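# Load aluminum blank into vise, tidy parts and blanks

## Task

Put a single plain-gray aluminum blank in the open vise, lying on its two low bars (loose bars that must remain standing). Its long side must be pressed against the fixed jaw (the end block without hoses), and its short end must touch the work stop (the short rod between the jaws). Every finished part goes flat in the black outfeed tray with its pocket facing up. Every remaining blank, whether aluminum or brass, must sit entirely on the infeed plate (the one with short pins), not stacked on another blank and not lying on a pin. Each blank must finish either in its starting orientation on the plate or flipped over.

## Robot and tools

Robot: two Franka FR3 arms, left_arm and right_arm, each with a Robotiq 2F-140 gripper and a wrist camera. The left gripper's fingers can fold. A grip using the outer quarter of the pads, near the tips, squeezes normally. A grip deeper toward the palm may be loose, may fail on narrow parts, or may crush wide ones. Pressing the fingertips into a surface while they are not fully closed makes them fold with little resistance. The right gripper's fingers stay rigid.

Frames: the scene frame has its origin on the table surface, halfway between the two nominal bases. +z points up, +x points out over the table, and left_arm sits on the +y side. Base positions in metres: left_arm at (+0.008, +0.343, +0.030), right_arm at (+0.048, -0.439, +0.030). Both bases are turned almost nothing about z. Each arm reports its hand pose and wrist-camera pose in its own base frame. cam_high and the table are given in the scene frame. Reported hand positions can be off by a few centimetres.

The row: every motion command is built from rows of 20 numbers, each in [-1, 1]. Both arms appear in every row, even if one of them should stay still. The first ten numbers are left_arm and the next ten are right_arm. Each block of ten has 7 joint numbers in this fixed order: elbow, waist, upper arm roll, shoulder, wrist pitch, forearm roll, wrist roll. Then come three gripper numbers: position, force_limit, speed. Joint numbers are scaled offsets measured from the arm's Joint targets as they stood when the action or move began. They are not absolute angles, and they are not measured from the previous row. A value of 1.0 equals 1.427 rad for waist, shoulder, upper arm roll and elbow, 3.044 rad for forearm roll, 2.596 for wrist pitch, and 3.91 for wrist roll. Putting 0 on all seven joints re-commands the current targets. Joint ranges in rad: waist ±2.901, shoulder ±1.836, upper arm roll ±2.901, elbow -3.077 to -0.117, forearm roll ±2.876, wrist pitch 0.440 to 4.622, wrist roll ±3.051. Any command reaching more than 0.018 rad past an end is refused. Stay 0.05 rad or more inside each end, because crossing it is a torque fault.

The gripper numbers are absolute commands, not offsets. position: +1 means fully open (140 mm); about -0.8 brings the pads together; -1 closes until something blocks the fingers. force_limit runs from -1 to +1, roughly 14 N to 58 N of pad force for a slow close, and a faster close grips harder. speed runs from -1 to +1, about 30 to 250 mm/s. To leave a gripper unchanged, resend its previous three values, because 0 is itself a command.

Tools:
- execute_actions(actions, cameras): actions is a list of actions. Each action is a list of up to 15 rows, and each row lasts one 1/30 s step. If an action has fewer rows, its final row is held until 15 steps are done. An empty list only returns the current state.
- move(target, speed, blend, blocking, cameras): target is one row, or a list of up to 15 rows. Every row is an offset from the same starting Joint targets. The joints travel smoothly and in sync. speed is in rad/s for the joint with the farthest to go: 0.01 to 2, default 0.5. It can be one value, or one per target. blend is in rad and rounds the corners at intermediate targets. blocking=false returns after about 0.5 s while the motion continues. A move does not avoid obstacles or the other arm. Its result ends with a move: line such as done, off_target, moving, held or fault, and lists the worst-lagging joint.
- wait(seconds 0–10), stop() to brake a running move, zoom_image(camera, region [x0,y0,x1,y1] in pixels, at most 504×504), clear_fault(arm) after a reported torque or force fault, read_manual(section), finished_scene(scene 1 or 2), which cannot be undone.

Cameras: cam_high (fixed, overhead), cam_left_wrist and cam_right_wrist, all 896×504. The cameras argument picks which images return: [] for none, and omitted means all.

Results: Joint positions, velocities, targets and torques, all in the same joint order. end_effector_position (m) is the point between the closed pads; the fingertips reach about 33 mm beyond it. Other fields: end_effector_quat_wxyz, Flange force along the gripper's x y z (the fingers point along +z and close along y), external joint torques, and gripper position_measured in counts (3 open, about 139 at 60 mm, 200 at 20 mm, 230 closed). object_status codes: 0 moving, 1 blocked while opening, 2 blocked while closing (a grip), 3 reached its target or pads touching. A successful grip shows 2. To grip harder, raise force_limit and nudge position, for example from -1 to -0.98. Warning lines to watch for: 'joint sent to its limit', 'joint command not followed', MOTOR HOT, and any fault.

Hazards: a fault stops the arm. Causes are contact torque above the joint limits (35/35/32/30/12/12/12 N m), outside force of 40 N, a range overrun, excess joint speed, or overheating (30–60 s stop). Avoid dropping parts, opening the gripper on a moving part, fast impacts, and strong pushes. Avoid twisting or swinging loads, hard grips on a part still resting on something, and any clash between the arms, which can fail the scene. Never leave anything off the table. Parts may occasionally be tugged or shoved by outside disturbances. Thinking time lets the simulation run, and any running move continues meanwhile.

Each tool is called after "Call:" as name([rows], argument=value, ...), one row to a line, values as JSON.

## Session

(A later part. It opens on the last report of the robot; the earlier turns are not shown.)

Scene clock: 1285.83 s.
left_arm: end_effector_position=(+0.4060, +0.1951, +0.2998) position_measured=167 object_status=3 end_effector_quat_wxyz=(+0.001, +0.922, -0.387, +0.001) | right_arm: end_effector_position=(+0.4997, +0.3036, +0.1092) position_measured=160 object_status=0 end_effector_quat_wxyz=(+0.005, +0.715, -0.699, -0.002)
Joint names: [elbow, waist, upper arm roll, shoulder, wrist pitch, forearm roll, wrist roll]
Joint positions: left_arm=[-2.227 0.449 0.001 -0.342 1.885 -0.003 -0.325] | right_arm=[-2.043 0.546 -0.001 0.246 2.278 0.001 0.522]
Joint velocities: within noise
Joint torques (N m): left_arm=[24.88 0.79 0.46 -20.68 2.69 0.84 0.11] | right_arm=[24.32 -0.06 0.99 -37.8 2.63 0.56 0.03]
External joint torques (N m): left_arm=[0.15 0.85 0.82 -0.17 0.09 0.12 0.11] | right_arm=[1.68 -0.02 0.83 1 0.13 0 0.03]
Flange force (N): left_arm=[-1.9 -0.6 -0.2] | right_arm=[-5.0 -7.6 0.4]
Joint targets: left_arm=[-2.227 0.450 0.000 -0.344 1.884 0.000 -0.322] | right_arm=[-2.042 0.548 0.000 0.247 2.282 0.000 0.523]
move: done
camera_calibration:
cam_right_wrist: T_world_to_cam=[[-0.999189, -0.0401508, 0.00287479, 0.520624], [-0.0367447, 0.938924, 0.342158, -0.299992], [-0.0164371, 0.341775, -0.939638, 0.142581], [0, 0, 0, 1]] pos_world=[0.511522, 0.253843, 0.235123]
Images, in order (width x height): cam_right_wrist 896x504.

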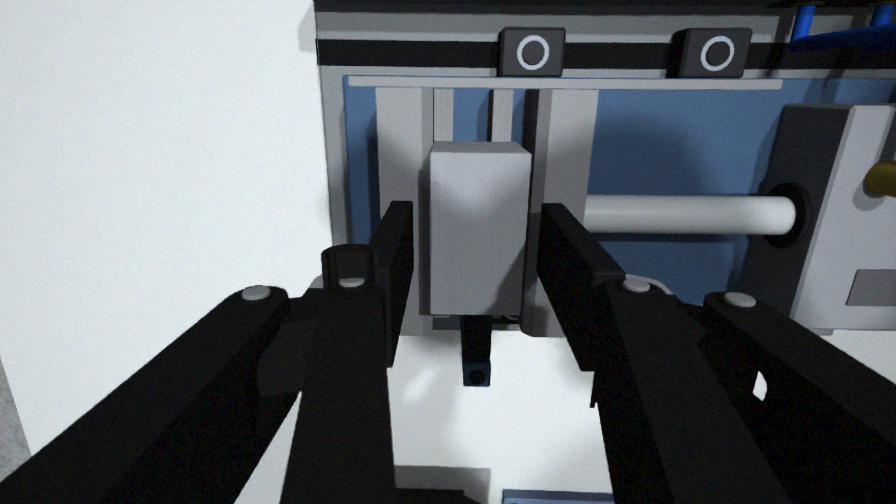

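Call:
move(target=[0,0,0,0,0,0,0,-0.3,-0.05,-1,0.051223,0,0,-0.065318,-0.064062,0,0,-0.25,-0.05,-1], speed=0.15, cameras=["cam_right_wrist"])

Scene clock: 1290.97 s.
left_arm: end_effector_position=(+0.4060, +0.1951, +0.2998) position_measured=167 object_status=3 end_effector_quat_wxyz=(+0.001, +0.922, -0.387, +0.001) | right_arm: end_effector_position=(+0.5016, +0.3049, +0.1823) position_measured=160 object_status=3 end_effector_quat_wxyz=(+0.002, +0.715, -0.699, -0.001)
Joint names: [elbow, waist, upper arm roll, shoulder, wrist pitch, forearm roll, wrist roll]
Joint positions: left_arm=[-2.227 0.449 0.001 -0.342 1.885 -0.003 -0.325] | right_arm=[-1.97 0.546 -0.001 0.154 2.12 0.001 0.522]
Joint velocities: left_arm=[within noise] | right_arm=[-0.001 0 0.001 0 -0.004 0 -0.002]
Joint torques (N m): left_arm=[24.86 0.83 0.49 -20.69 2.69 0.84 0.09] | right_arm=[25.38 0 0.88 -36.48 2.13 0.67 0.01]
External joint torques (N m): left_arm=[0.1 0.83 0.79 -0.14 0.09 0.13 0.09] | right_arm=[1.39 -0.07 0.68 0.61 -0.4 0.03 0.01]
Flange force (N): left_arm=[-1.8 -0.5 0.0] | right_arm=[-4.2 -6.4 -2.2]
Joint targets: left_arm=[-2.227 0.450 0.000 -0.344 1.884 0.000 -0.322] | right_arm=[-1.969 0.548 0.000 0.154 2.115 0.000 0.523]
move: done
camera_calibration:
cam_right_wrist: T_world_to_cam=[[-0.999179, -0.0403125, -0.00393412, 0.523649], [-0.0391842, 0.937458, 0.345887, -0.325092], [-0.0102555, 0.345757, -0.938268, 0.206287], [0, 0, 0, 1]] pos_world=[0.512596, 0.254545, 0.308058]
Images, in order (width x height): cam_right_wrist 896x504.

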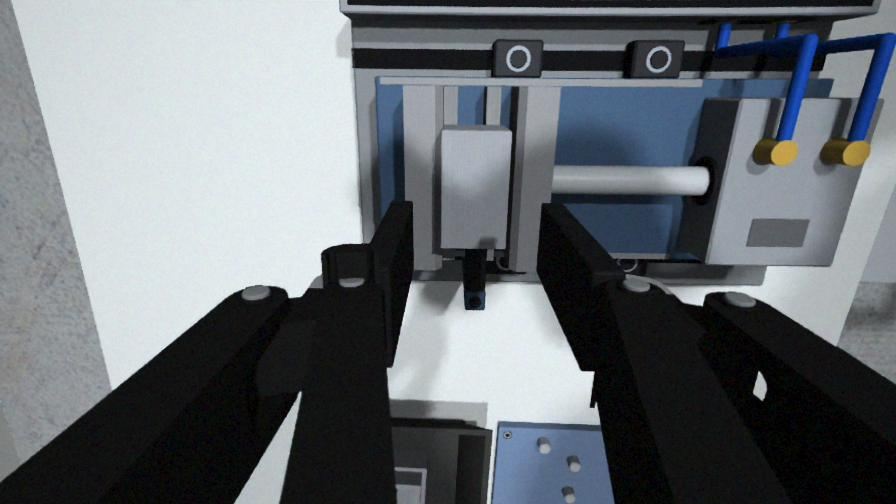

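Call:
zoom_image(camera="cam_right_wrist", region=[390, 80, 570, 310])

Scaled by 2.191 from the camera's 896x504 image, which has a finer 1280x720 frame.

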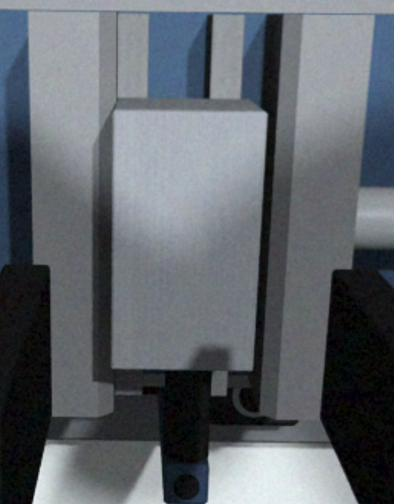

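Call:
zoom_image(camera="cam_right_wrist", region=[420, 80, 470, 160])

Call:
zoom_image(camera="cam_right_wrist", region=[420, 200, 500, 280])

Scaled by 6.300 from the camera's 896x504 image, which has a finer 1280x720 frame.

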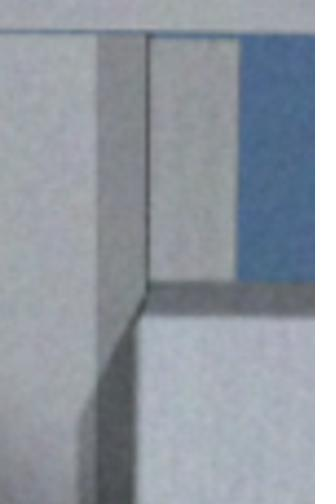

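Scaled by 6.300 from the camera's 896x504 image, which has a finer 1280x720 frame.

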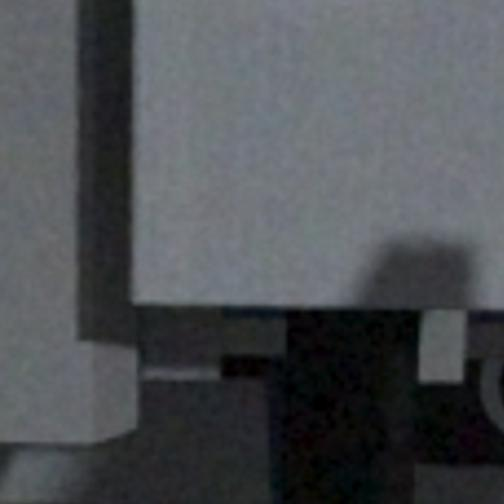

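Call:
move([
  [0,0,0,0,0,0,0,-0.3,-0.05,-1,0.0103,0,0,-0.2453,-0.1375,0,0,-0.25,-0.05,-1],
  [0,0,0,0,0,0,0,-0.3,-0.05,-1,0.0103,-0.56,0,-0.2453,-0.1375,0,0,-0.25,-0.05,-1],
], speed=[0.5,0.8], blend=[0.1,0], cameras=["cam_high","cam_left_wrist"])

Scene clock: 1335.37 s.
left_arm: end_effector_position=(+0.4060, +0.1951, +0.2998) position_measured=167 object_status=3 end_effector_quat_wxyz=(+0.001, +0.922, -0.387, +0.001) | right_arm: end_effector_position=(+0.4862, -0.1247, +0.3515) position_measured=160 object_status=3 end_effector_quat_wxyz=(+0.003, -0.388, +0.922, -0.001)
Joint names: [elbow, waist, upper arm roll, shoulder, wrist pitch, forearm roll, wrist roll]
Joint positions: left_arm=[-2.227 0.449 0.001 -0.342 1.885 -0.003 -0.325] | right_arm=[-1.953 -0.25 -0.002 -0.197 1.763 0.001 0.522]
Joint velocities: within noise
Joint torques (N m): left_arm=[24.88 0.83 0.45 -20.68 2.67 0.84 0.09] | right_arm=[25.95 -0.65 0.87 -25.12 2.27 0.77 -0.03]
External joint torques (N m): left_arm=[0.16 0.84 0.75 -0.17 0.08 0.13 0.09] | right_arm=[1.12 -0.69 0.98 0.63 -0.28 0.03 -0.02]
Flange force (N): left_arm=[-1.8 -0.5 -0.2] | right_arm=[-3.2 -4.6 -3.7]
Joint targets: left_arm=[-2.227 0.450 0.000 -0.344 1.884 0.000 -0.322] | right_arm=[-1.954 -0.251 0.000 -0.196 1.759 0.000 0.523]
move: done; blend cut to 0 rad at target 1
camera_calibration:
cam_left_wrist: T_world_to_cam=[[-0.714318, -0.69982, 0.00166452, 0.433017], [-0.658765, 0.673211, 0.335882, 0.0434937], [-0.236177, 0.23883, -0.941903, 0.474619], [0, 0, 0, 1]] pos_world=[0.450058, 0.1604, 0.431715]
Images, in order (width x height): cam_high 896x504, cam_left_wrist 896x504.

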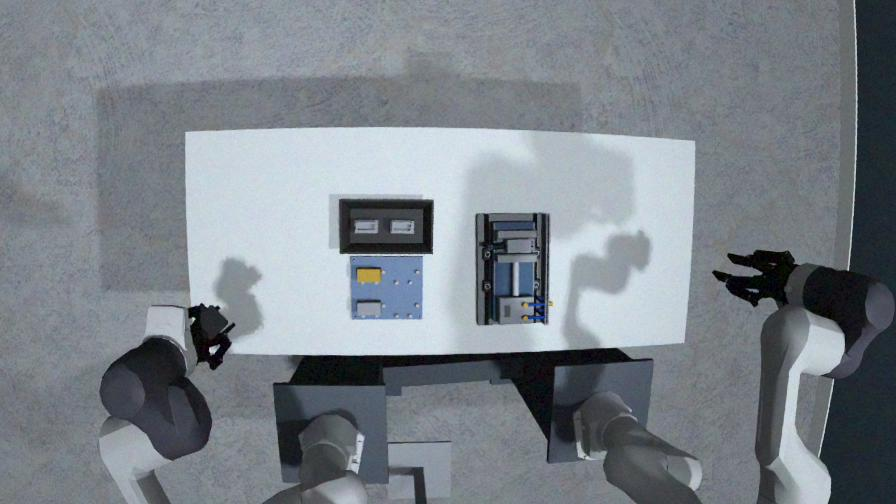

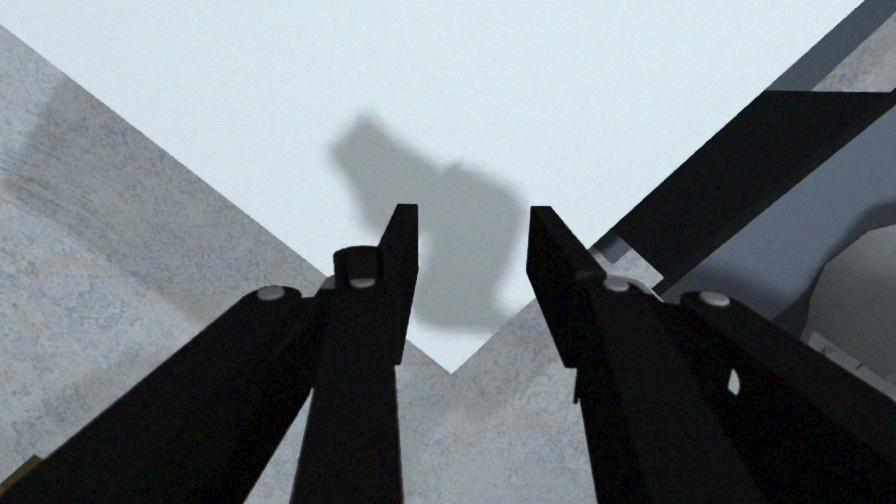

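Call:
zoom_image(camera="cam_high", region=[470, 205, 560, 265])

Call:
zoom_image(camera="cam_high", region=[330, 190, 440, 325])

Scaled by 5.600 from the camera's 896x504 image, which has a finer 1280x720 frame.

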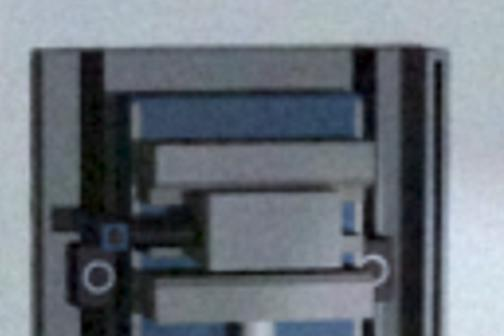

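Scaled by 3.733 from the camera's 896x504 image, which has a finer 1280x720 frame.

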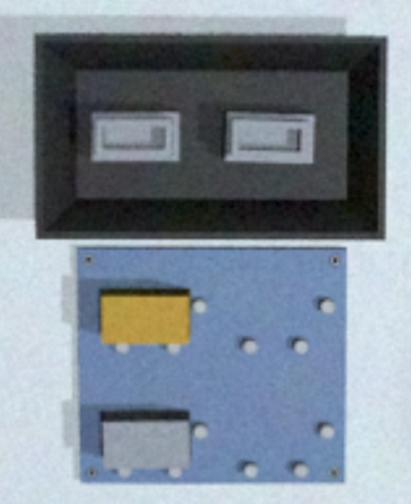

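Call:
zoom_image(camera="cam_high", region=[478, 228, 538, 262])

Scaled by 8.400 from the camera's 896x504 image, which has a finer 1280x720 frame.

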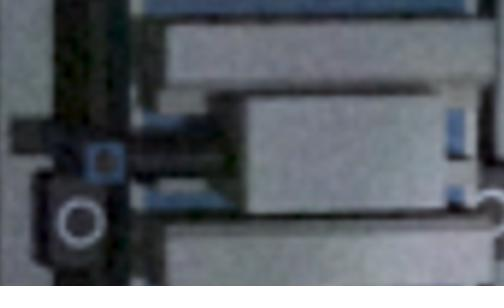

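Call:
finished_scene(scene=1)

The scene is finished: the task was done.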